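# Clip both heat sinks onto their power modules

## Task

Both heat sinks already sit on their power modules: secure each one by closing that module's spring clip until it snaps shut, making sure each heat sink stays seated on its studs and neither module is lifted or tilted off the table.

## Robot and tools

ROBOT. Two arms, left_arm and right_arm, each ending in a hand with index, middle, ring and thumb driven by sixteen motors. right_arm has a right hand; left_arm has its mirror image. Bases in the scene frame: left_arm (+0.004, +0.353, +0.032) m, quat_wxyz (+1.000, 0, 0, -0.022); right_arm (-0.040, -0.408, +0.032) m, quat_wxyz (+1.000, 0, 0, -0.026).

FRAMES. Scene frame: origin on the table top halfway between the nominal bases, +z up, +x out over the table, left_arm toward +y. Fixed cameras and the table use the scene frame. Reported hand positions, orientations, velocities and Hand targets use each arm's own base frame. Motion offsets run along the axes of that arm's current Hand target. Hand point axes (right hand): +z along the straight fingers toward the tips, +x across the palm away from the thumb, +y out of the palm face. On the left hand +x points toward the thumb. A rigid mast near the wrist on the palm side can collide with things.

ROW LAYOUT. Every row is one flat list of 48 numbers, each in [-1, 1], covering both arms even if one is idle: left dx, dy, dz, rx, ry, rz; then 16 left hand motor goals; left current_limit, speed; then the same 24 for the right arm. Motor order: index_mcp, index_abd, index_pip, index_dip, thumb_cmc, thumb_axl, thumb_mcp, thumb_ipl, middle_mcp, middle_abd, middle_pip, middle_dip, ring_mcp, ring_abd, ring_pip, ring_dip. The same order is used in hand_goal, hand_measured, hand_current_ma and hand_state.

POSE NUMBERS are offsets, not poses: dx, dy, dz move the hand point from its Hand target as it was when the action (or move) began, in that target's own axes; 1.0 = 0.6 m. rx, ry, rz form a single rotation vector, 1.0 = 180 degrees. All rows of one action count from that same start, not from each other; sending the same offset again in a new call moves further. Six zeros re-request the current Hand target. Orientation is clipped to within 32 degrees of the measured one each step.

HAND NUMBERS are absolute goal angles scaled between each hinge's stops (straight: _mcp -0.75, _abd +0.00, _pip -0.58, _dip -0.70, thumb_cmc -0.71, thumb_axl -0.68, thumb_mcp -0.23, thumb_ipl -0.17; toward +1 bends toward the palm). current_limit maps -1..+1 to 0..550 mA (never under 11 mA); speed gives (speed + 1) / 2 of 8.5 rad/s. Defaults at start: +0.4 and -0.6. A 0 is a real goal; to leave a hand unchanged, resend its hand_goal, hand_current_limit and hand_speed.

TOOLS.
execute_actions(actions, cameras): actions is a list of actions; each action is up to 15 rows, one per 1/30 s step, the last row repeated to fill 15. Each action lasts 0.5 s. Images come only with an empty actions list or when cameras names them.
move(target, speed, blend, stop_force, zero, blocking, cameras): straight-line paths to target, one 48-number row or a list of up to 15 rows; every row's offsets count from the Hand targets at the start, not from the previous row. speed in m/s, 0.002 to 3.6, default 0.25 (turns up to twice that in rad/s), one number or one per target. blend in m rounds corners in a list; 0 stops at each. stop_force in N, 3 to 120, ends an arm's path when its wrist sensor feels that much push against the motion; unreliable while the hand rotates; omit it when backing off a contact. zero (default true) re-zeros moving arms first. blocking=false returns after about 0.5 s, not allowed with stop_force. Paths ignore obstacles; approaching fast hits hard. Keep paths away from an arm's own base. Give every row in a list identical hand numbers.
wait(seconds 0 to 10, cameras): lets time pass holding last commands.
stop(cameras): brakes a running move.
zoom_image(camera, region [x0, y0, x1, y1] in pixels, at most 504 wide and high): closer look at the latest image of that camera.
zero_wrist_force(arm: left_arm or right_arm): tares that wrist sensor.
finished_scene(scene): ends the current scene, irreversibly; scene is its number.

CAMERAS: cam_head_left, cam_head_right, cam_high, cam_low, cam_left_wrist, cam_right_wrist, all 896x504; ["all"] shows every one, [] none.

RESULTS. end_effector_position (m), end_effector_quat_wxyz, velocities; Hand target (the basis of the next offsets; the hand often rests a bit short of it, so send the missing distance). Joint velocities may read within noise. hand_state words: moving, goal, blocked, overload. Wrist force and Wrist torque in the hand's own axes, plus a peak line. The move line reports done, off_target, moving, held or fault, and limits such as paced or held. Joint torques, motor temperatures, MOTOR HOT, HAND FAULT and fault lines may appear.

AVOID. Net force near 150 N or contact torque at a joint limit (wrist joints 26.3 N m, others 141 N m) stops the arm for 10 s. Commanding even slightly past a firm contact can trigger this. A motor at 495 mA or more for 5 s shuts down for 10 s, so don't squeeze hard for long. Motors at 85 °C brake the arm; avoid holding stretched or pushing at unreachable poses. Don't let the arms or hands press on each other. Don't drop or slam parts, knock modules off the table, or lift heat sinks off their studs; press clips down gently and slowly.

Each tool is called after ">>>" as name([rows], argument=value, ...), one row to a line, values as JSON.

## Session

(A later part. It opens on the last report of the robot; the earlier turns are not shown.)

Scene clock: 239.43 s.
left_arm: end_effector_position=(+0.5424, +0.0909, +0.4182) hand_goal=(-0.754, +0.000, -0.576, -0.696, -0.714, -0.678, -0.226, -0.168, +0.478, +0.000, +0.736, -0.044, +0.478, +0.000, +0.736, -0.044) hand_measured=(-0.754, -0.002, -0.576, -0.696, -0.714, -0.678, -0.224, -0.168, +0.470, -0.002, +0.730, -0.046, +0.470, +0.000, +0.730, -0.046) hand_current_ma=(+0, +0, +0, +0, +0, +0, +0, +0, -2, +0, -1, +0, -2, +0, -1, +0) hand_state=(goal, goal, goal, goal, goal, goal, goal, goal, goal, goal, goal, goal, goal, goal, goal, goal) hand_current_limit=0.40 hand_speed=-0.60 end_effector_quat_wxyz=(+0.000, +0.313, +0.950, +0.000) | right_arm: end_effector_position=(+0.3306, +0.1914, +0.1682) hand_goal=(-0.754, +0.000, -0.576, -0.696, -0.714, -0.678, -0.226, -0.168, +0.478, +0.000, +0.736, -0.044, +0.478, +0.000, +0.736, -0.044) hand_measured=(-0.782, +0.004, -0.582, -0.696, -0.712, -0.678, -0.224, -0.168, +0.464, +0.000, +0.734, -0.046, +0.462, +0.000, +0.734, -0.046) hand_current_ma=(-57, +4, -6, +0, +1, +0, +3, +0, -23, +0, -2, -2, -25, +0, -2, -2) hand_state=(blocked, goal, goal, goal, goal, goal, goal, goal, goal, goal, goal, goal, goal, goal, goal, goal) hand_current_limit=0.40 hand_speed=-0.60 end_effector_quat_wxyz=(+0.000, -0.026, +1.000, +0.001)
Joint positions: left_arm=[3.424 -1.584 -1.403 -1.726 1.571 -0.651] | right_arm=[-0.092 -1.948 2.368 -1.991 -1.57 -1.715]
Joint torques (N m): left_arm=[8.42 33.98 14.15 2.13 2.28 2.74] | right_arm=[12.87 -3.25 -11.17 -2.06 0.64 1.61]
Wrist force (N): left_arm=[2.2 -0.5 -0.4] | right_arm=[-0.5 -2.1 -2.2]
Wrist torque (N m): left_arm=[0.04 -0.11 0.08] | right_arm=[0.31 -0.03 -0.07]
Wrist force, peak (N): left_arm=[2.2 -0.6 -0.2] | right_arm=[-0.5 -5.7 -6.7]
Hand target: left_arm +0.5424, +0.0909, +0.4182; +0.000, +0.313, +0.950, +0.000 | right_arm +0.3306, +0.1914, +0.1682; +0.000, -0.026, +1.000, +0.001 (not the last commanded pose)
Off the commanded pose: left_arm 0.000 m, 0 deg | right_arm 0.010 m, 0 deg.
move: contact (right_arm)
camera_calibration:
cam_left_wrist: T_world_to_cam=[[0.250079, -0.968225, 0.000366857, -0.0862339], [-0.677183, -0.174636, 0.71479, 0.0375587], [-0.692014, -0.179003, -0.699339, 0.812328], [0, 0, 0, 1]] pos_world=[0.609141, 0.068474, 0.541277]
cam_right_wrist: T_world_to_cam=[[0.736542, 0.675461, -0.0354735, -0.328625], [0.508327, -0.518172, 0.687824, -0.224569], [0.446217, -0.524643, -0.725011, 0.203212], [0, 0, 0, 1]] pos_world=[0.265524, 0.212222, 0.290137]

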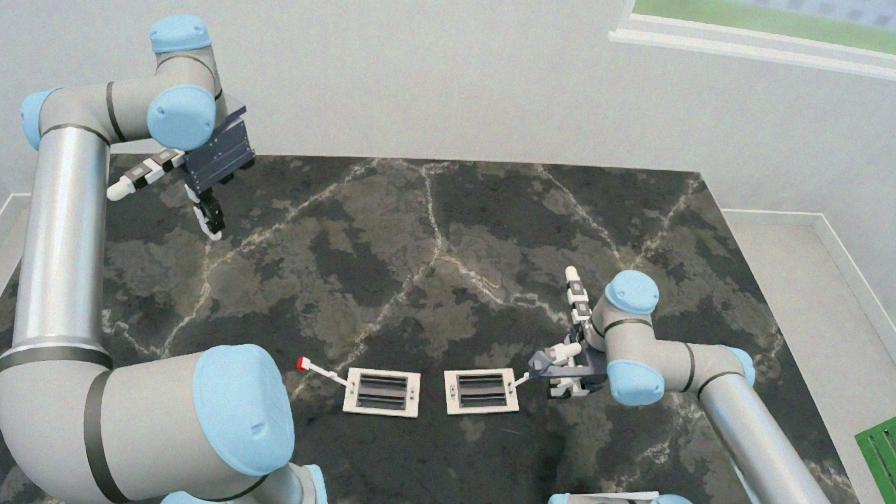

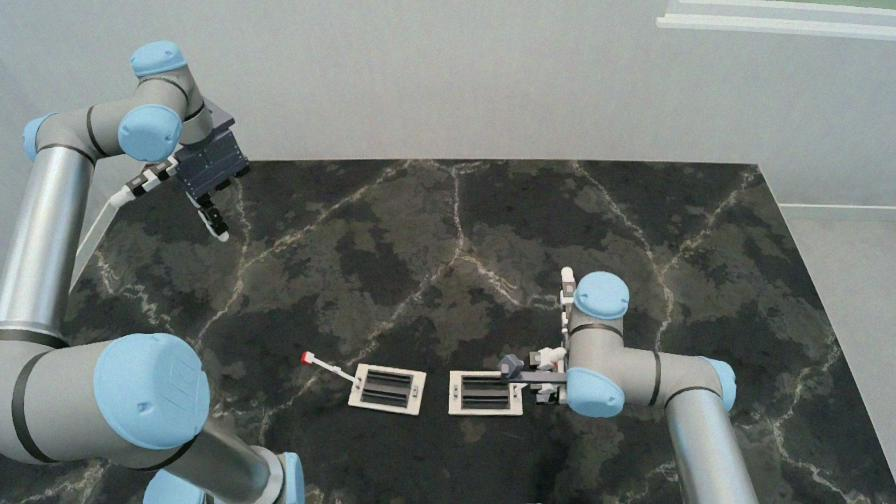

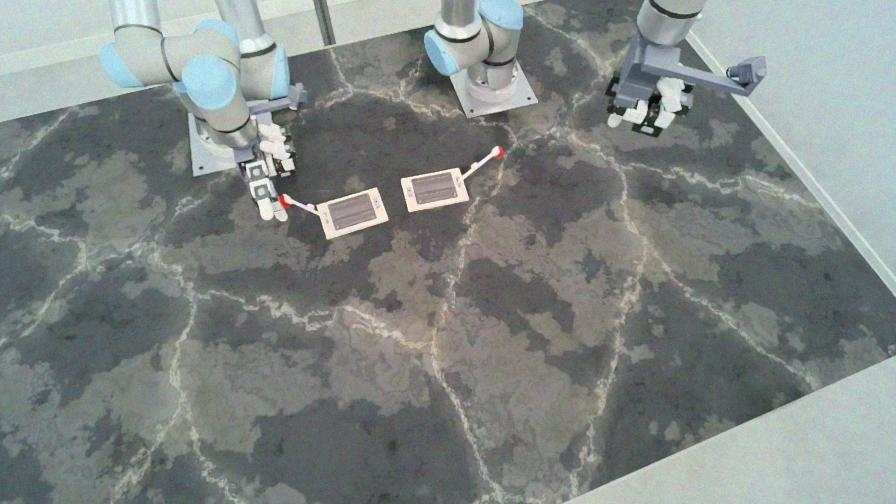

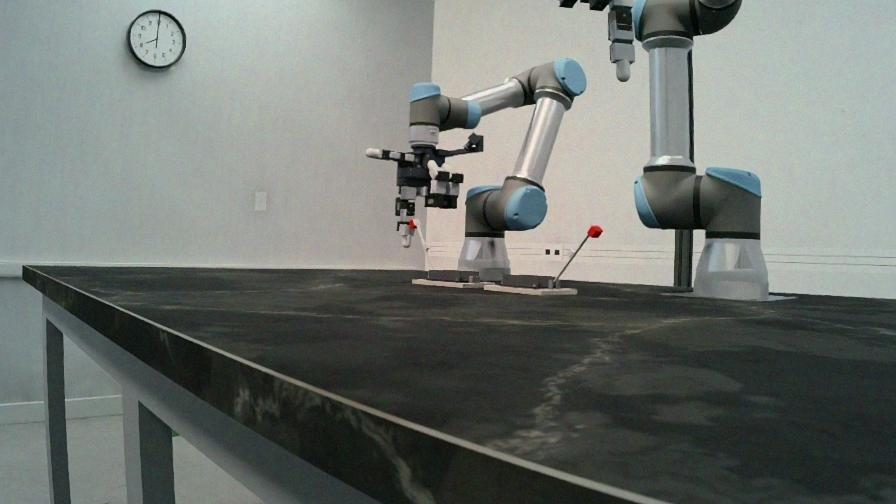

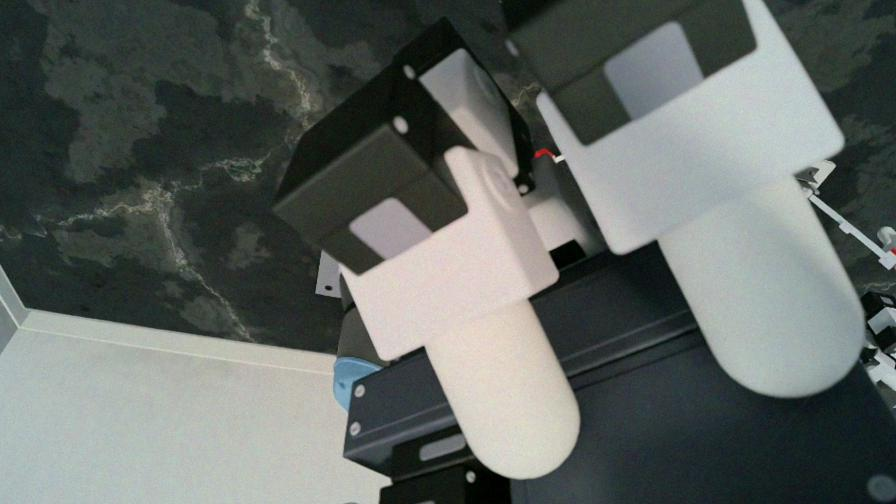

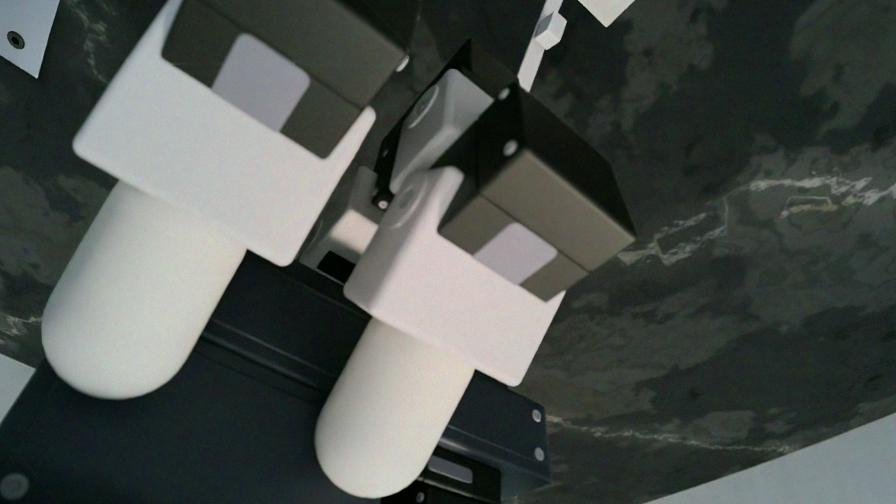

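>>> zoom_image(camera="cam_high", region=[260, 170, 400, 250])

>>> zoom_image(camera="cam_low", region=[360, 180, 500, 300])

Scaled by 3.600.

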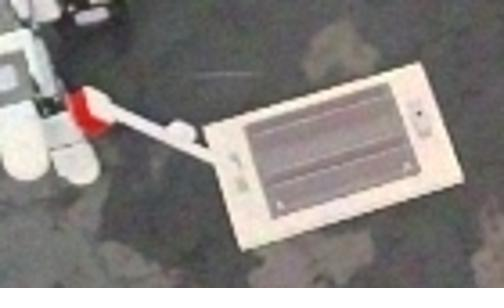

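Scaled by 3.600.

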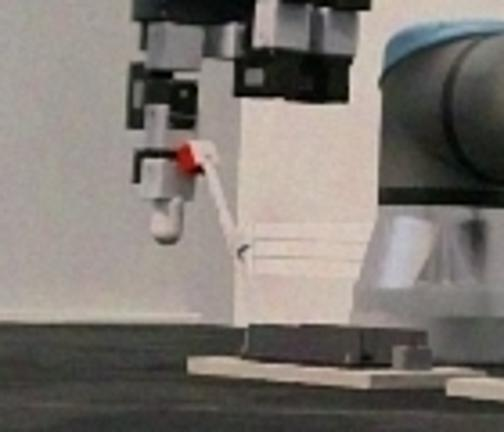

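>>> move([
  [0,0,0,0,0,0,-0.754,0,-0.576,-0.696,-0.714,-0.678,-0.226,-0.168,0.478,0,0.736,-0.044,0.478,0,0.736,-0.044,0.4,-0.6,0,0.055,-0.0167,0,0,0,-0.754,0,-0.576,-0.696,-0.714,-0.678,-0.226,-0.168,0.478,0,0.736,-0.044,0.478,0,0.736,-0.044,0.4,-0.6],
  [0,0,0,0,0,0,-0.754,0,-0.576,-0.696,-0.714,-0.678,-0.226,-0.168,0.478,0,0.736,-0.044,0.478,0,0.736,-0.044,0.4,-0.6,0,0.125,-0.0267,0,0,0,-0.754,0,-0.576,-0.696,-0.714,-0.678,-0.226,-0.168,0.478,0,0.736,-0.044,0.478,0,0.736,-0.044,0.4,-0.6],
], speed=0.04, stop_force=12, cameras=["all"])

Scene clock: 271.13 s.
left_arm: end_effector_position=(+0.5424, +0.0909, +0.4182) hand_goal=(-0.754, +0.000, -0.576, -0.696, -0.714, -0.678, -0.226, -0.168, +0.478, +0.000, +0.736, -0.044, +0.478, +0.000, +0.736, -0.044) hand_measured=(-0.754, -0.002, -0.576, -0.696, -0.714, -0.678, -0.224, -0.168, +0.470, -0.002, +0.730, -0.046, +0.470, +0.000, +0.730, -0.046) hand_current_ma=(+0, +0, +0, +0, +0, +0, +0, +0, -2, +0, -1, +0, -2, +0, -1, +0) hand_state=(goal, goal, goal, goal, goal, goal, goal, goal, goal, goal, goal, goal, goal, goal, goal, goal) hand_current_limit=0.40 hand_speed=-0.60 end_effector_quat_wxyz=(+0.000, +0.313, +0.950, +0.000) | right_arm: end_effector_position=(+0.3268, +0.2663, +0.1843) hand_goal=(-0.754, +0.000, -0.576, -0.696, -0.714, -0.678, -0.226, -0.168, +0.478, +0.000, +0.736, -0.044, +0.478, +0.000, +0.736, -0.044) hand_measured=(-0.756, +0.004, -0.578, -0.696, -0.714, -0.678, -0.222, -0.168, +0.464, +0.000, +0.734, -0.046, +0.462, +0.000, +0.734, -0.046) hand_current_ma=(-2, +2, -2, +0, +0, +0, +3, +0, -21, +0, -1, -2, -24, +0, -2, -2) hand_state=(goal, goal, goal, goal, goal, goal, goal, goal, goal, goal, goal, goal, goal, goal, goal, goal) hand_current_limit=0.40 hand_speed=-0.60 end_effector_quat_wxyz=(+0.000, -0.026, +1.000, +0.001)
Joint positions: left_arm=[3.424 -1.584 -1.403 -1.726 1.571 -0.651] | right_arm=[0.146 -1.88 2.282 -1.974 -1.57 -1.477]
Joint torques (N m): left_arm=[7.54 33.47 14.3 3.68 1.33 2.37] | right_arm=[-12.54 -16.23 -12.27 -2.97 -1.17 -0.38]
Wrist force (N): left_arm=[2.1 -0.3 -0.1] | right_arm=[-0.3 -0.2 0.1]
Wrist torque (N m): left_arm=[0.05 -0.10 0.07] | right_arm=[0.03 0.04 0.07]
Wrist force, peak (N): left_arm=[2.2 -0.7 -0.1] | right_arm=[-1.6 -15.5 -34.4]
Hand target: left_arm +0.5424, +0.0909, +0.4182; +0.000, +0.313, +0.950, +0.000 | right_arm +0.3268, +0.2663, +0.1843; +0.000, -0.026, +1.000, +0.001
Off the commanded pose: left_arm 0.000 m, 0 deg | right_arm 0.000 m, 0 deg.
move: done
camera_calibration:
cam_left_wrist: T_world_to_cam=[[0.250079, -0.968225, 0.000366857, -0.0862339], [-0.677183, -0.174636, 0.71479, 0.0375587], [-0.692014, -0.179003, -0.699339, 0.812328], [0, 0, 0, 1]] pos_world=[0.609141, 0.068474, 0.541277]
cam_right_wrist: T_world_to_cam=[[0.736542, 0.675461, -0.0354735, -0.375847], [0.508327, -0.518172, 0.687824, -0.1949], [0.446217, -0.524643, -0.725011, 0.255876], [0, 0, 0, 1]] pos_world=[0.261724, 0.287122, 0.306237]

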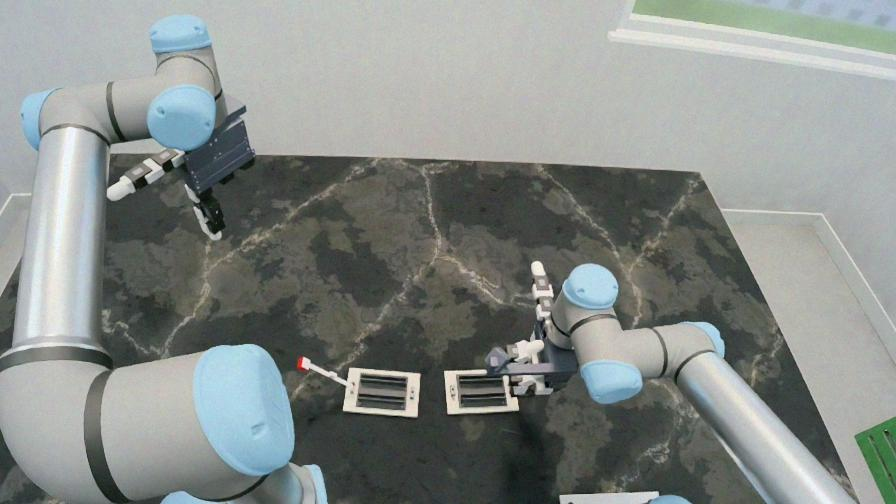

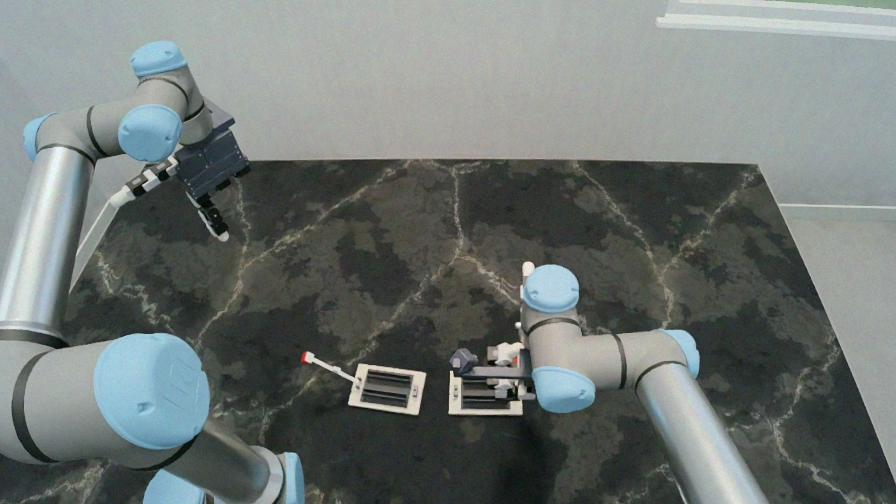

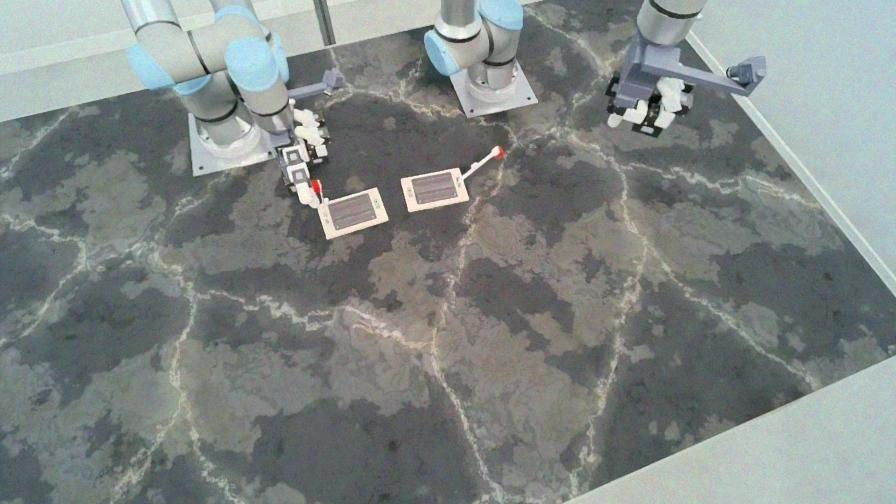

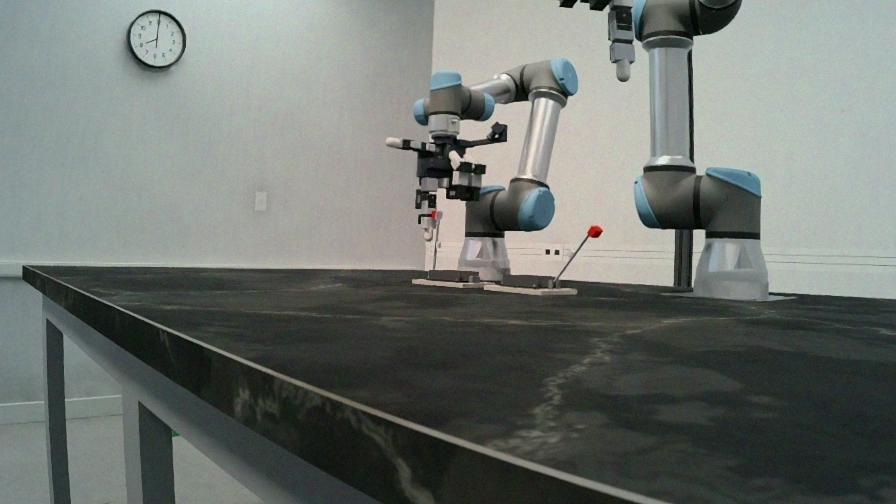

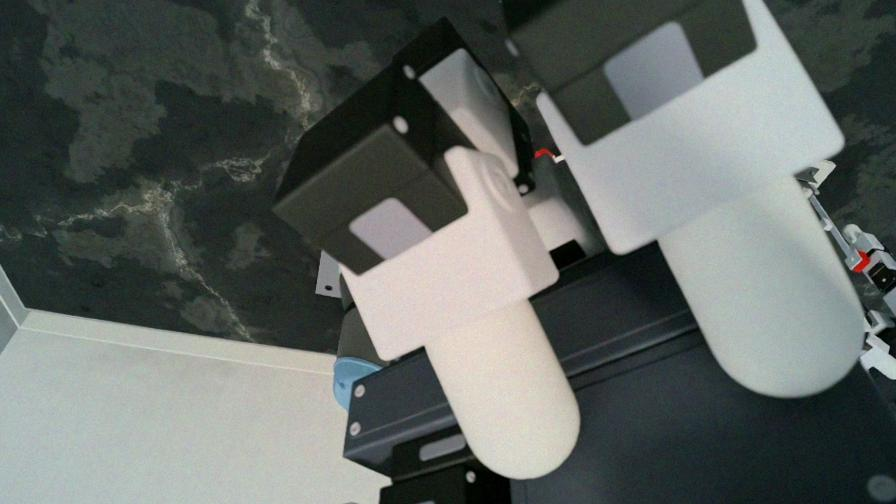

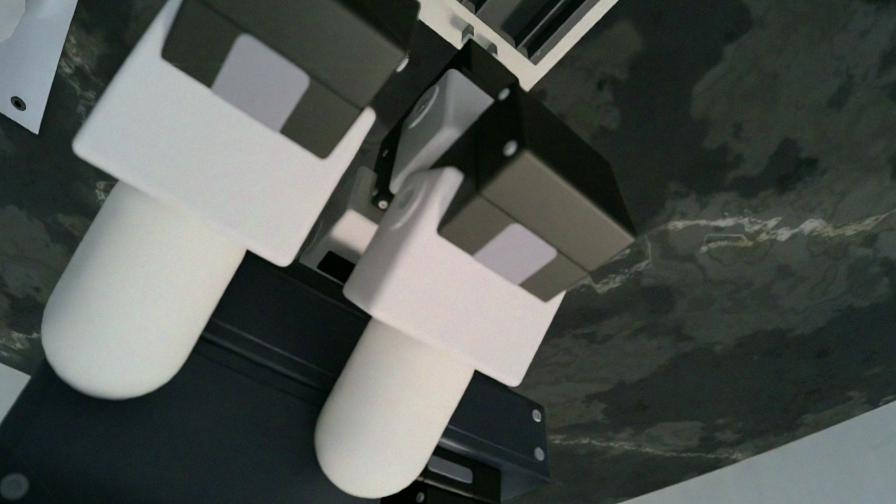

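>>> zoom_image(camera="cam_low", region=[380, 150, 520, 300])

>>> zoom_image(camera="cam_high", region=[260, 130, 400, 250])

>>> zoom_image(camera="cam_head_right", region=[440, 250, 600, 430])

>>> zoom_image(camera="cam_left_wrist", region=[770, 140, 896, 380])

Scaled by 3.360.

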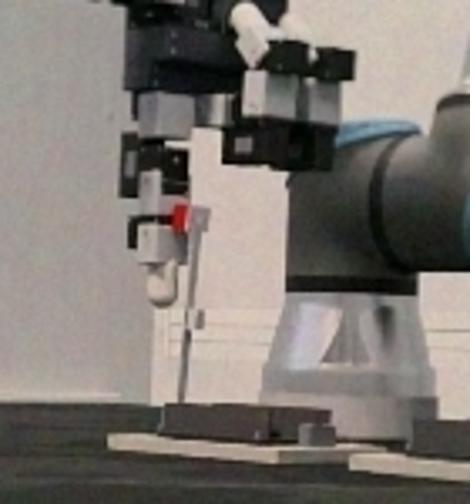

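Scaled by 3.600.

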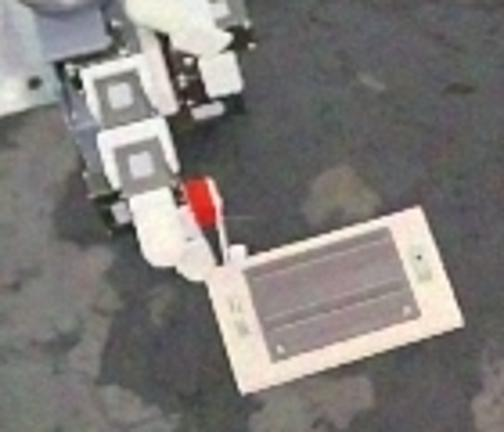

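Scaled by 2.800.

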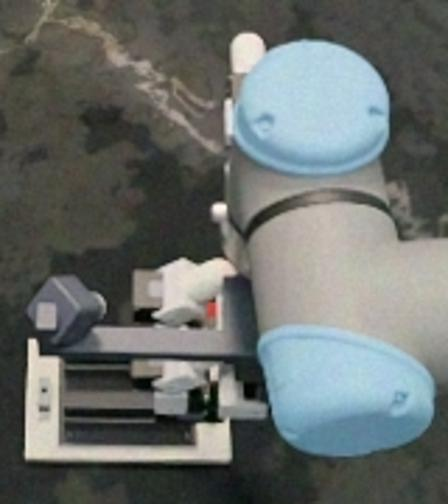

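Scaled by 2.100.

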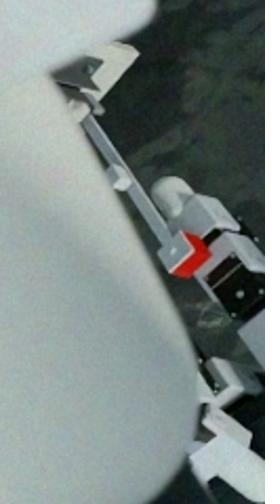

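>>> move([
  [0,0,0,0,0,0,-0.754,0,-0.576,-0.696,-0.714,-0.678,-0.226,-0.168,0.478,0,0.736,-0.044,0.478,0,0.736,-0.044,0.4,-0.6,0,-0.012,0,0,0,0,-0.754,0,-0.576,-0.696,-0.714,-0.678,-0.226,-0.168,0.478,0,0.736,-0.044,0.478,0,0.736,-0.044,0.4,-0.6],
  [0,0,0,0,0,0,-0.754,0,-0.576,-0.696,-0.714,-0.678,-0.226,-0.168,0.478,0,0.736,-0.044,0.478,0,0.736,-0.044,0.4,-0.6,0,-0.012,-0.0933,0,0,0,-0.754,0,-0.576,-0.696,-0.714,-0.678,-0.226,-0.168,0.478,0,0.736,-0.044,0.478,0,0.736,-0.044,0.4,-0.6],
  [0,0,0,0,0,0,-0.754,0,-0.576,-0.696,-0.714,-0.678,-0.226,-0.168,0.478,0,0.736,-0.044,0.478,0,0.736,-0.044,0.4,-0.6,0,0.0582,-0.0927,0,0,0,-0.754,0,-0.576,-0.696,-0.714,-0.678,-0.226,-0.168,0.478,0,0.736,-0.044,0.478,0,0.736,-0.044,0.4,-0.6],
  [0,0,0,0,0,0,-0.754,0,-0.576,-0.696,-0.714,-0.678,-0.226,-0.168,0.478,0,0.736,-0.044,0.478,0,0.736,-0.044,0.4,-0.6,0,0.1175,-0.0765,0,0,0,-0.754,0,-0.576,-0.696,-0.714,-0.678,-0.226,-0.168,0.478,0,0.736,-0.044,0.478,0,0.736,-0.044,0.4,-0.6],
], speed=0.04, blend=[0,0,0.01,0], stop_force=12, cameras=["cam_high","cam_low","cam_left_wrist","cam_head_right"])

Scene clock: 297.83 s.
left_arm: end_effector_position=(+0.5424, +0.0909, +0.4182) hand_goal=(-0.754, +0.000, -0.576, -0.696, -0.714, -0.678, -0.226, -0.168, +0.478, +0.000, +0.736, -0.044, +0.478, +0.000, +0.736, -0.044) hand_measured=(-0.754, -0.002, -0.576, -0.696, -0.714, -0.678, -0.224, -0.168, +0.470, -0.002, +0.730, -0.046, +0.470, +0.000, +0.730, -0.046) hand_current_ma=(+0, +0, +0, +0, +0, +0, +0, +0, -2, +0, -1, +0, -2, +0, -1, +0) hand_state=(goal, goal, goal, goal, goal, goal, goal, goal, goal, goal, goal, goal, goal, goal, goal, goal) hand_current_limit=0.40 hand_speed=-0.60 end_effector_quat_wxyz=(+0.000, +0.313, +0.950, +0.000) | right_arm: end_effector_position=(+0.3231, +0.3366, +0.2303) hand_goal=(-0.754, +0.000, -0.576, -0.696, -0.714, -0.678, -0.226, -0.168, +0.478, +0.000, +0.736, -0.044, +0.478, +0.000, +0.736, -0.044) hand_measured=(-0.756, +0.002, -0.578, -0.696, -0.714, -0.678, -0.222, -0.168, +0.464, +0.000, +0.734, -0.046, +0.462, +0.000, +0.734, -0.046) hand_current_ma=(-1, +2, -2, +0, +0, +0, +3, +0, -21, +0, -1, -2, -24, +0, -2, -2) hand_state=(goal, goal, goal, goal, goal, goal, goal, goal, goal, goal, goal, goal, goal, goal, goal, goal) hand_current_limit=0.40 hand_speed=-0.60 end_effector_quat_wxyz=(+0.000, -0.026, +1.000, +0.001)
Joint positions: left_arm=[3.424 -1.584 -1.403 -1.726 1.571 -0.651] | right_arm=[0.343 -1.817 2.114 -1.869 -1.57 -1.28]
Joint torques (N m): left_arm=[8.89 34.04 15.82 3.87 0.37 2.22] | right_arm=[-13.34 -19.65 -12.73 -0.78 -0.97 -1.5]
Wrist force (N): left_arm=[2.0 -0.6 -0.3] | right_arm=[-0.1 -0.4 -0.2]
Wrist torque (N m): left_arm=[0.02 -0.08 0.06] | right_arm=[0.04 0.02 0.09]
Wrist force, peak (N): left_arm=[2.3 -0.5 0.1] | right_arm=[-0.1 -0.8 0.9]
Hand target: left_arm +0.5424, +0.0909, +0.4182; +0.000, +0.313, +0.950, +0.000 | right_arm +0.3231, +0.3366, +0.2303; +0.000, -0.026, +1.000, +0.001
Off the commanded pose: left_arm 0.000 m, 0 deg | right_arm 0.000 m, 0 deg.
move: done
camera_calibration:
cam_left_wrist: T_world_to_cam=[[0.250079, -0.968225, 0.000366857, -0.0862339], [-0.677183, -0.174636, 0.71479, 0.0375587], [-0.692014, -0.179003, -0.699339, 0.812328], [0, 0, 0, 1]] pos_world=[0.609141, 0.068474, 0.541277]
Images, in order (width x height): cam_head_right 896x504, cam_high 896x504, cam_low 896x504, cam_left_wrist 896x504.

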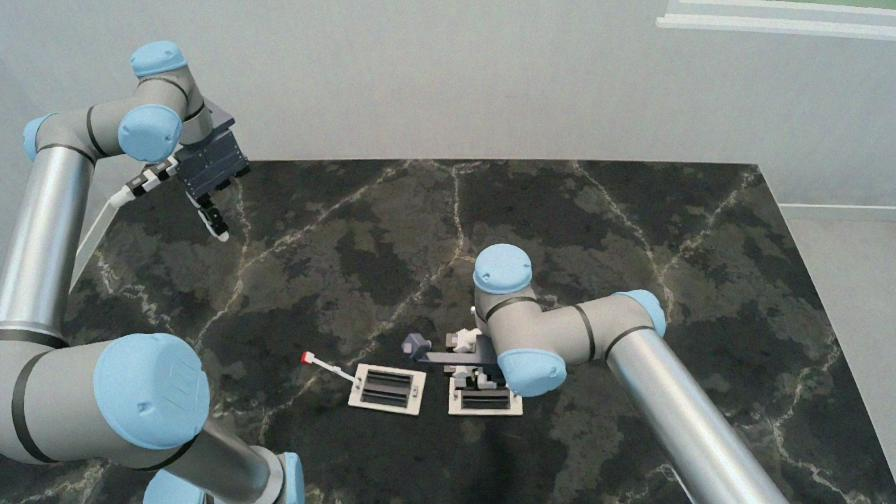

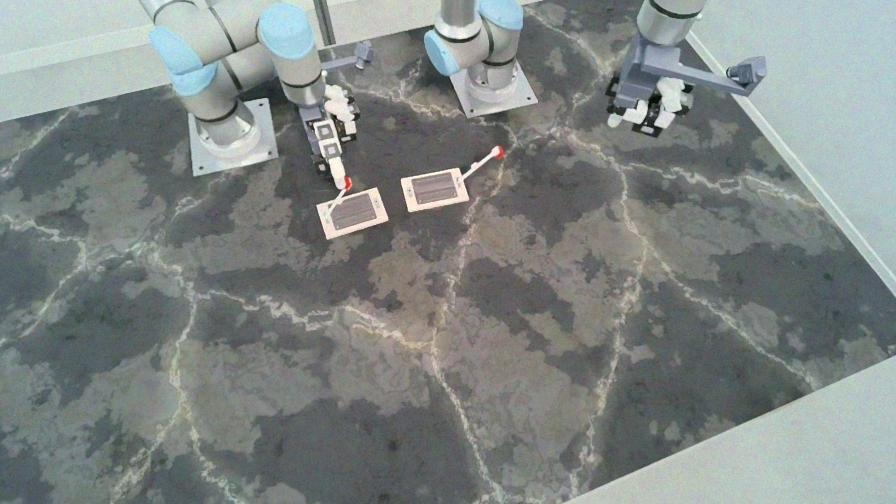

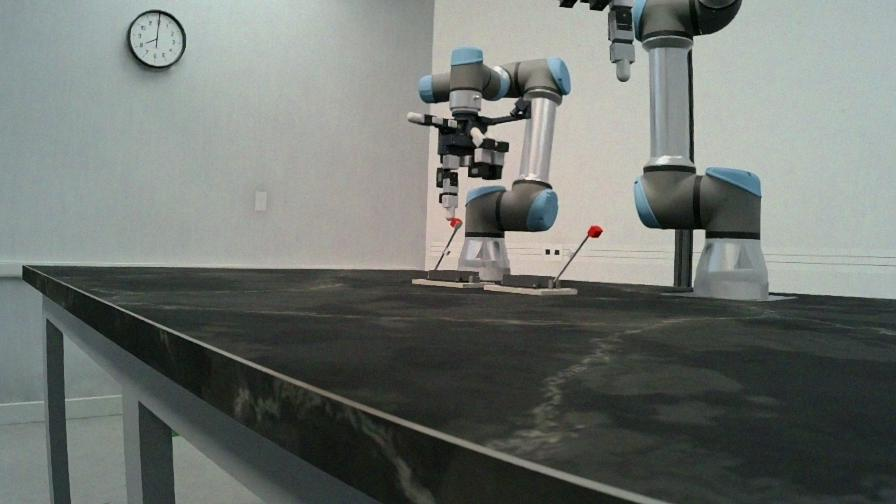

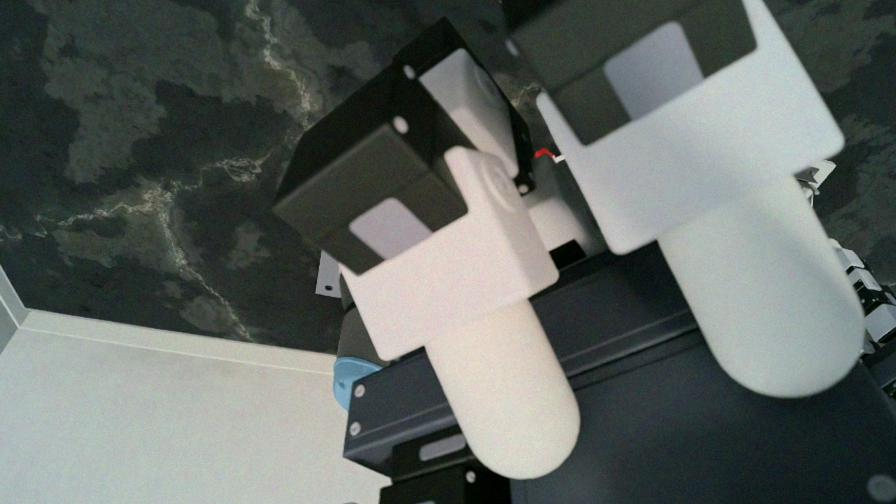

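>>> zoom_image(camera="cam_low", region=[400, 170, 520, 300])

>>> zoom_image(camera="cam_high", region=[280, 130, 420, 250])

Scaled by 3.877.

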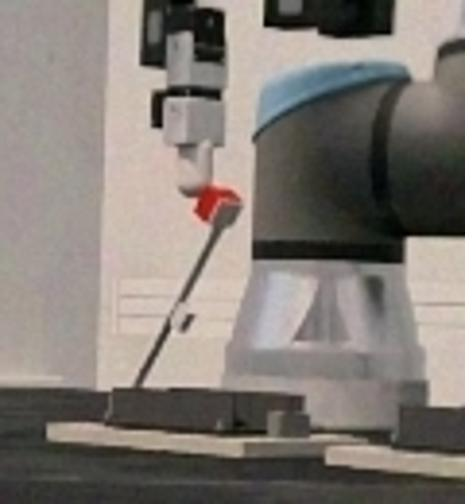

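Scaled by 3.600.

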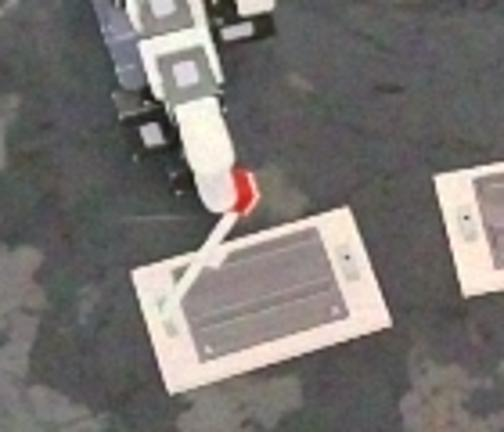

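>>> move([
  [0,0,0,0,0,0,-0.754,0,-0.576,-0.696,-0.714,-0.678,-0.226,-0.168,0.478,0,0.736,-0.044,0.478,0,0.736,-0.044,0.4,-0.6,0,0.0413,0.0427,0,0,0,-0.754,0,-0.576,-0.696,-0.714,-0.678,-0.226,-0.168,0.478,0,0.736,-0.044,0.478,0,0.736,-0.044,0.4,-0.6],
  [0,0,0,0,0,0,-0.754,0,-0.576,-0.696,-0.714,-0.678,-0.226,-0.168,0.478,0,0.736,-0.044,0.478,0,0.736,-0.044,0.4,-0.6,0,0.0820,0.0827,0,0,0,-0.754,0,-0.576,-0.696,-0.714,-0.678,-0.226,-0.168,0.478,0,0.736,-0.044,0.478,0,0.736,-0.044,0.4,-0.6],
  [0,0,0,0,0,0,-0.754,0,-0.576,-0.696,-0.714,-0.678,-0.226,-0.168,0.478,0,0.736,-0.044,0.478,0,0.736,-0.044,0.4,-0.6,0,0.1108,0.1320,0,0,0,-0.754,0,-0.576,-0.696,-0.714,-0.678,-0.226,-0.168,0.478,0,0.736,-0.044,0.478,0,0.736,-0.044,0.4,-0.6],
], speed=0.04, blend=[0.01,0.01,0], stop_force=12, cameras=["cam_high","cam_low","cam_left_wrist","cam_head_right","cam_head_left"])

>>> zoom_image(camera="cam_low", region=[400, 170, 520, 300])

>>> zoom_image(camera="cam_high", region=[280, 130, 420, 250])

Scene clock: 327.93 s.
left_arm: end_effector_position=(+0.5424, +0.0909, +0.4182) hand_goal=(-0.754, +0.000, -0.576, -0.696, -0.714, -0.678, -0.226, -0.168, +0.478, +0.000, +0.736, -0.044, +0.478, +0.000, +0.736, -0.044) hand_measured=(-0.754, -0.002, -0.576, -0.696, -0.714, -0.678, -0.224, -0.168, +0.470, -0.002, +0.730, -0.046, +0.470, +0.000, +0.730, -0.046) hand_current_ma=(+0, +0, +0, +0, +0, +0, +0, +0, -2, +0, -1, +0, -2, +0, -1, +0) hand_state=(goal, goal, goal, goal, goal, goal, goal, goal, goal, goal, goal, goal, goal, goal, goal, goal) hand_current_limit=0.40 hand_speed=-0.60 end_effector_quat_wxyz=(+0.000, +0.313, +0.950, +0.000) | right_arm: end_effector_position=(+0.3197, +0.4031, +0.1512) hand_goal=(-0.754, +0.000, -0.576, -0.696, -0.714, -0.678, -0.226, -0.168, +0.478, +0.000, +0.736, -0.044, +0.478, +0.000, +0.736, -0.044) hand_measured=(-0.756, +0.002, -0.578, -0.696, -0.714, -0.678, -0.222, -0.168, +0.464, +0.000, +0.734, -0.046, +0.462, +0.000, +0.734, -0.046) hand_current_ma=(-1, +2, -1, +0, +0, +0, +3, +0, -21, +0, -1, -2, -24, +0, -2, -2) hand_state=(goal, goal, goal, goal, goal, goal, goal, goal, goal, goal, goal, goal, goal, goal, goal, goal) hand_current_limit=0.40 hand_speed=-0.60 end_effector_quat_wxyz=(+0.000, -0.026, +1.000, +0.001)
Joint positions: left_arm=[3.424 -1.584 -1.403 -1.726 1.571 -0.651] | right_arm=[0.501 -1.61 2.165 -2.126 -1.57 -1.122]
Joint torques (N m): left_arm=[7.94 33.1 17.09 3.75 -0.39 1.79] | right_arm=[-13.33 -26.19 -28 -1.75 -1.09 -1.71]
Wrist force (N): left_arm=[2.1 -0.5 -0.1] | right_arm=[-0.5 -0.4 0.0]
Wrist torque (N m): left_arm=[0.02 -0.10 0.07] | right_arm=[0.02 0.07 -0.10]
Wrist force, peak (N): left_arm=[2.2 -0.6 0.0] | right_arm=[-0.1 -0.9 -0.7]
Hand target: left_arm +0.5424, +0.0909, +0.4182; +0.000, +0.313, +0.950, +0.000 | right_arm +0.3197, +0.4031, +0.1512; +0.000, -0.026, +1.000, +0.001
Off the commanded pose: left_arm 0.000 m, 0 deg | right_arm 0.000 m, 0 deg.
move: done
camera_calibration:
cam_left_wrist: T_world_to_cam=[[0.250079, -0.968225, 0.000366857, -0.0862339], [-0.677183, -0.174636, 0.71479, 0.0375587], [-0.692014, -0.179003, -0.699339, 0.812328], [0, 0, 0, 1]] pos_world=[0.609141, 0.068474, 0.541277]
Images, in order (width x height): cam_head_left 896x504, cam_head_right 896x504, cam_high 896x504, cam_low 896x504, cam_left_wrist 896x504.

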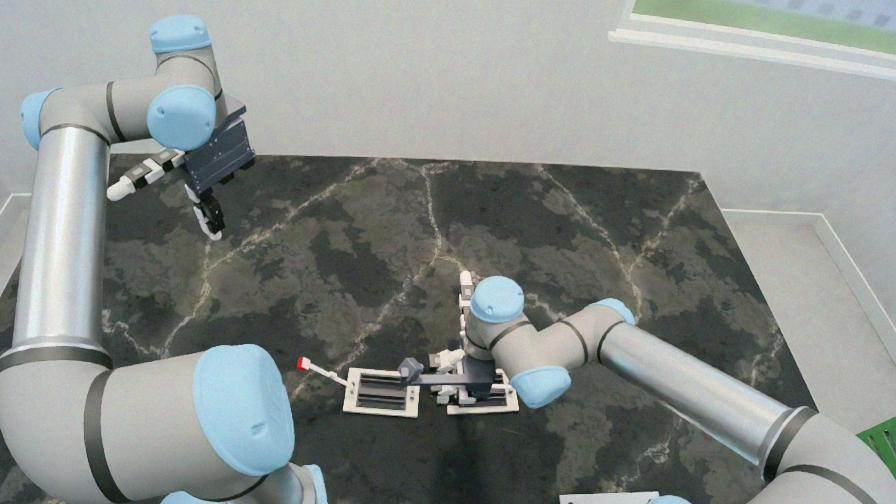

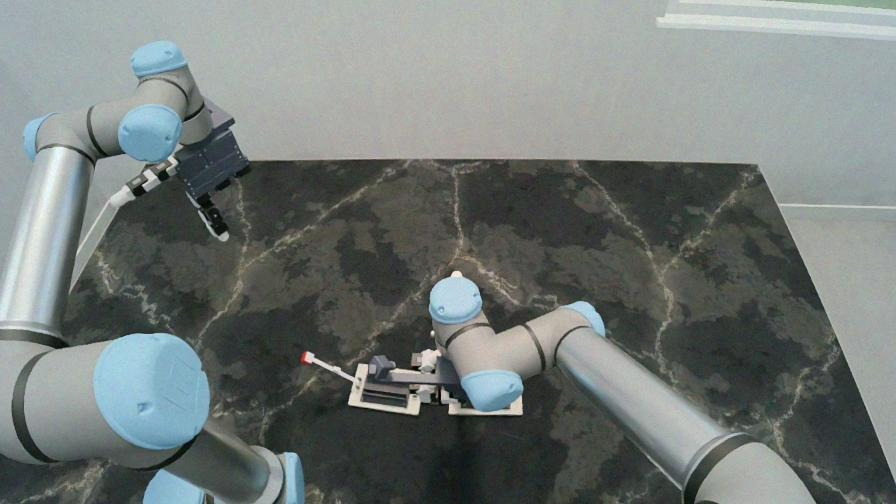

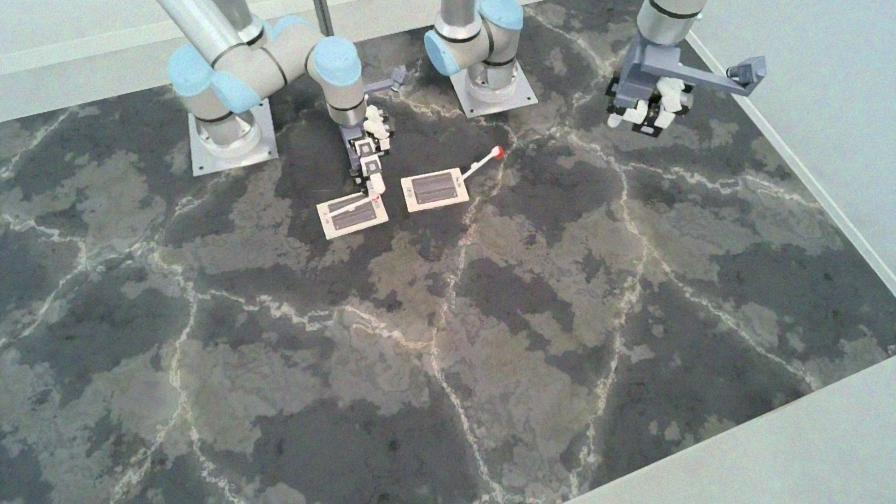

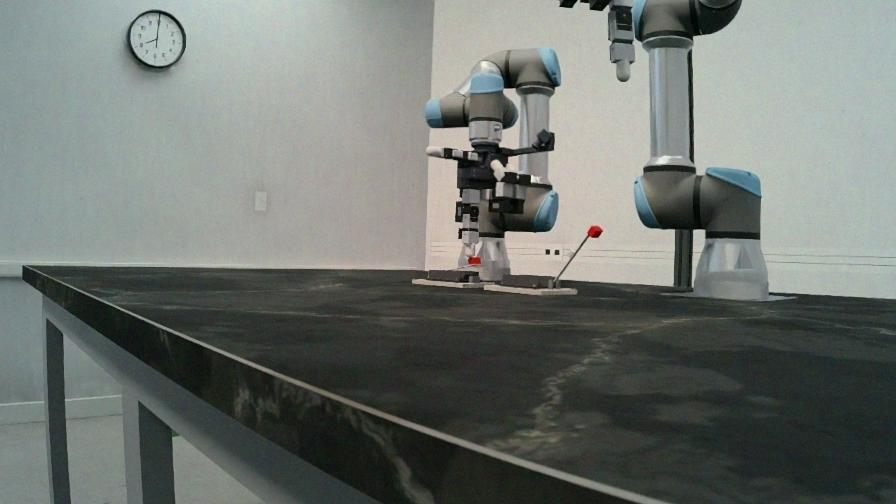

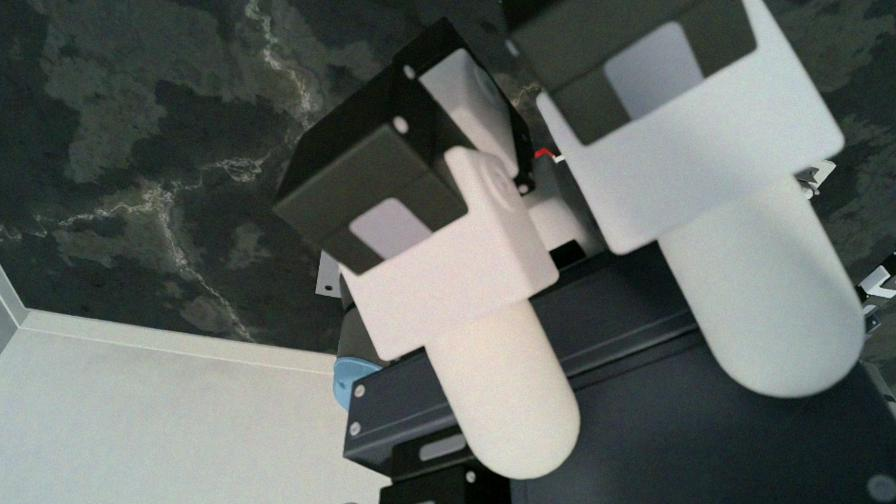

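Scaled by 3.877.

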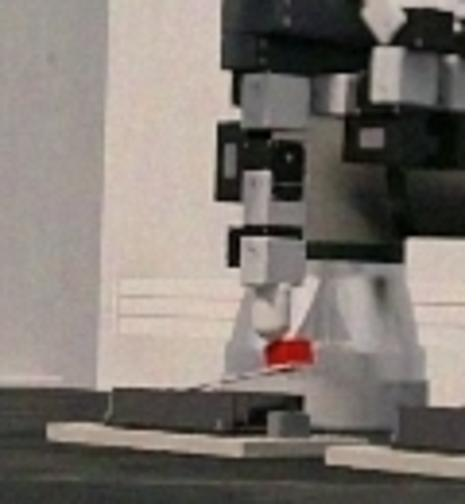

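Scaled by 3.600.

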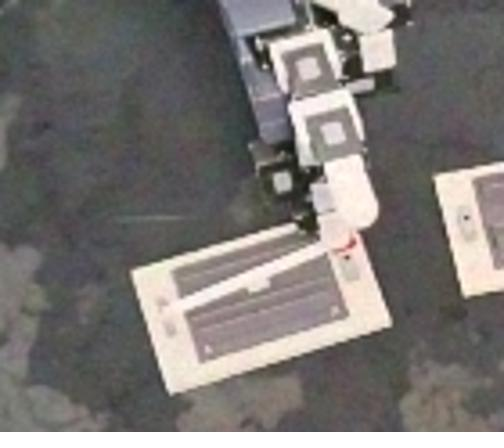

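>>> zoom_image(camera="cam_high", region=[350, 170, 400, 215])

>>> zoom_image(camera="cam_low", region=[440, 235, 500, 290])

>>> zoom_image(camera="cam_head_left", region=[400, 330, 530, 430])

>>> zoom_image(camera="cam_head_right", region=[390, 330, 530, 430])

Scaled by 10.080.

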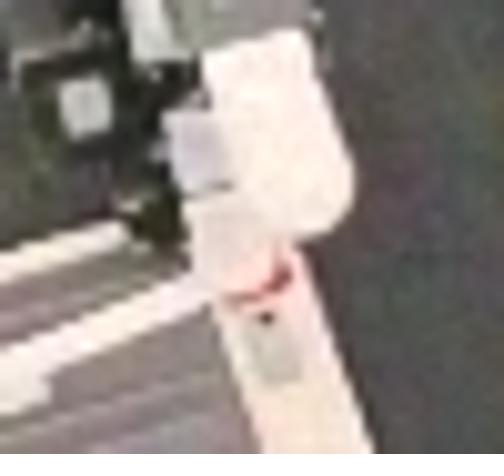

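Scaled by 8.400.

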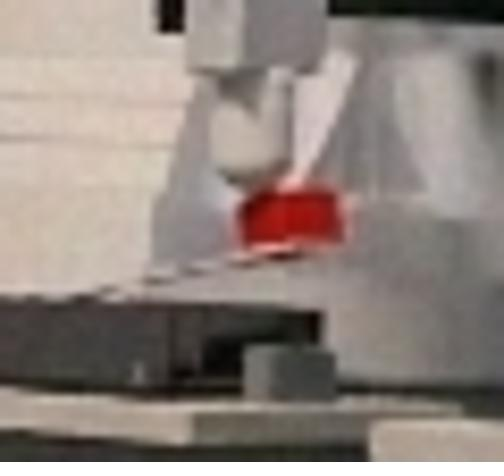

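Scaled by 3.877.

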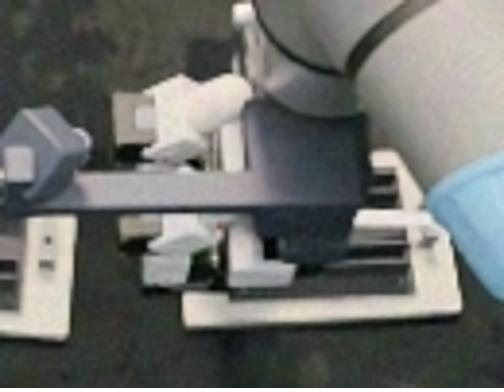

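Scaled by 3.600.

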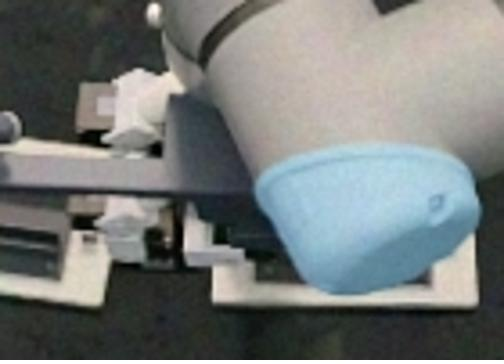

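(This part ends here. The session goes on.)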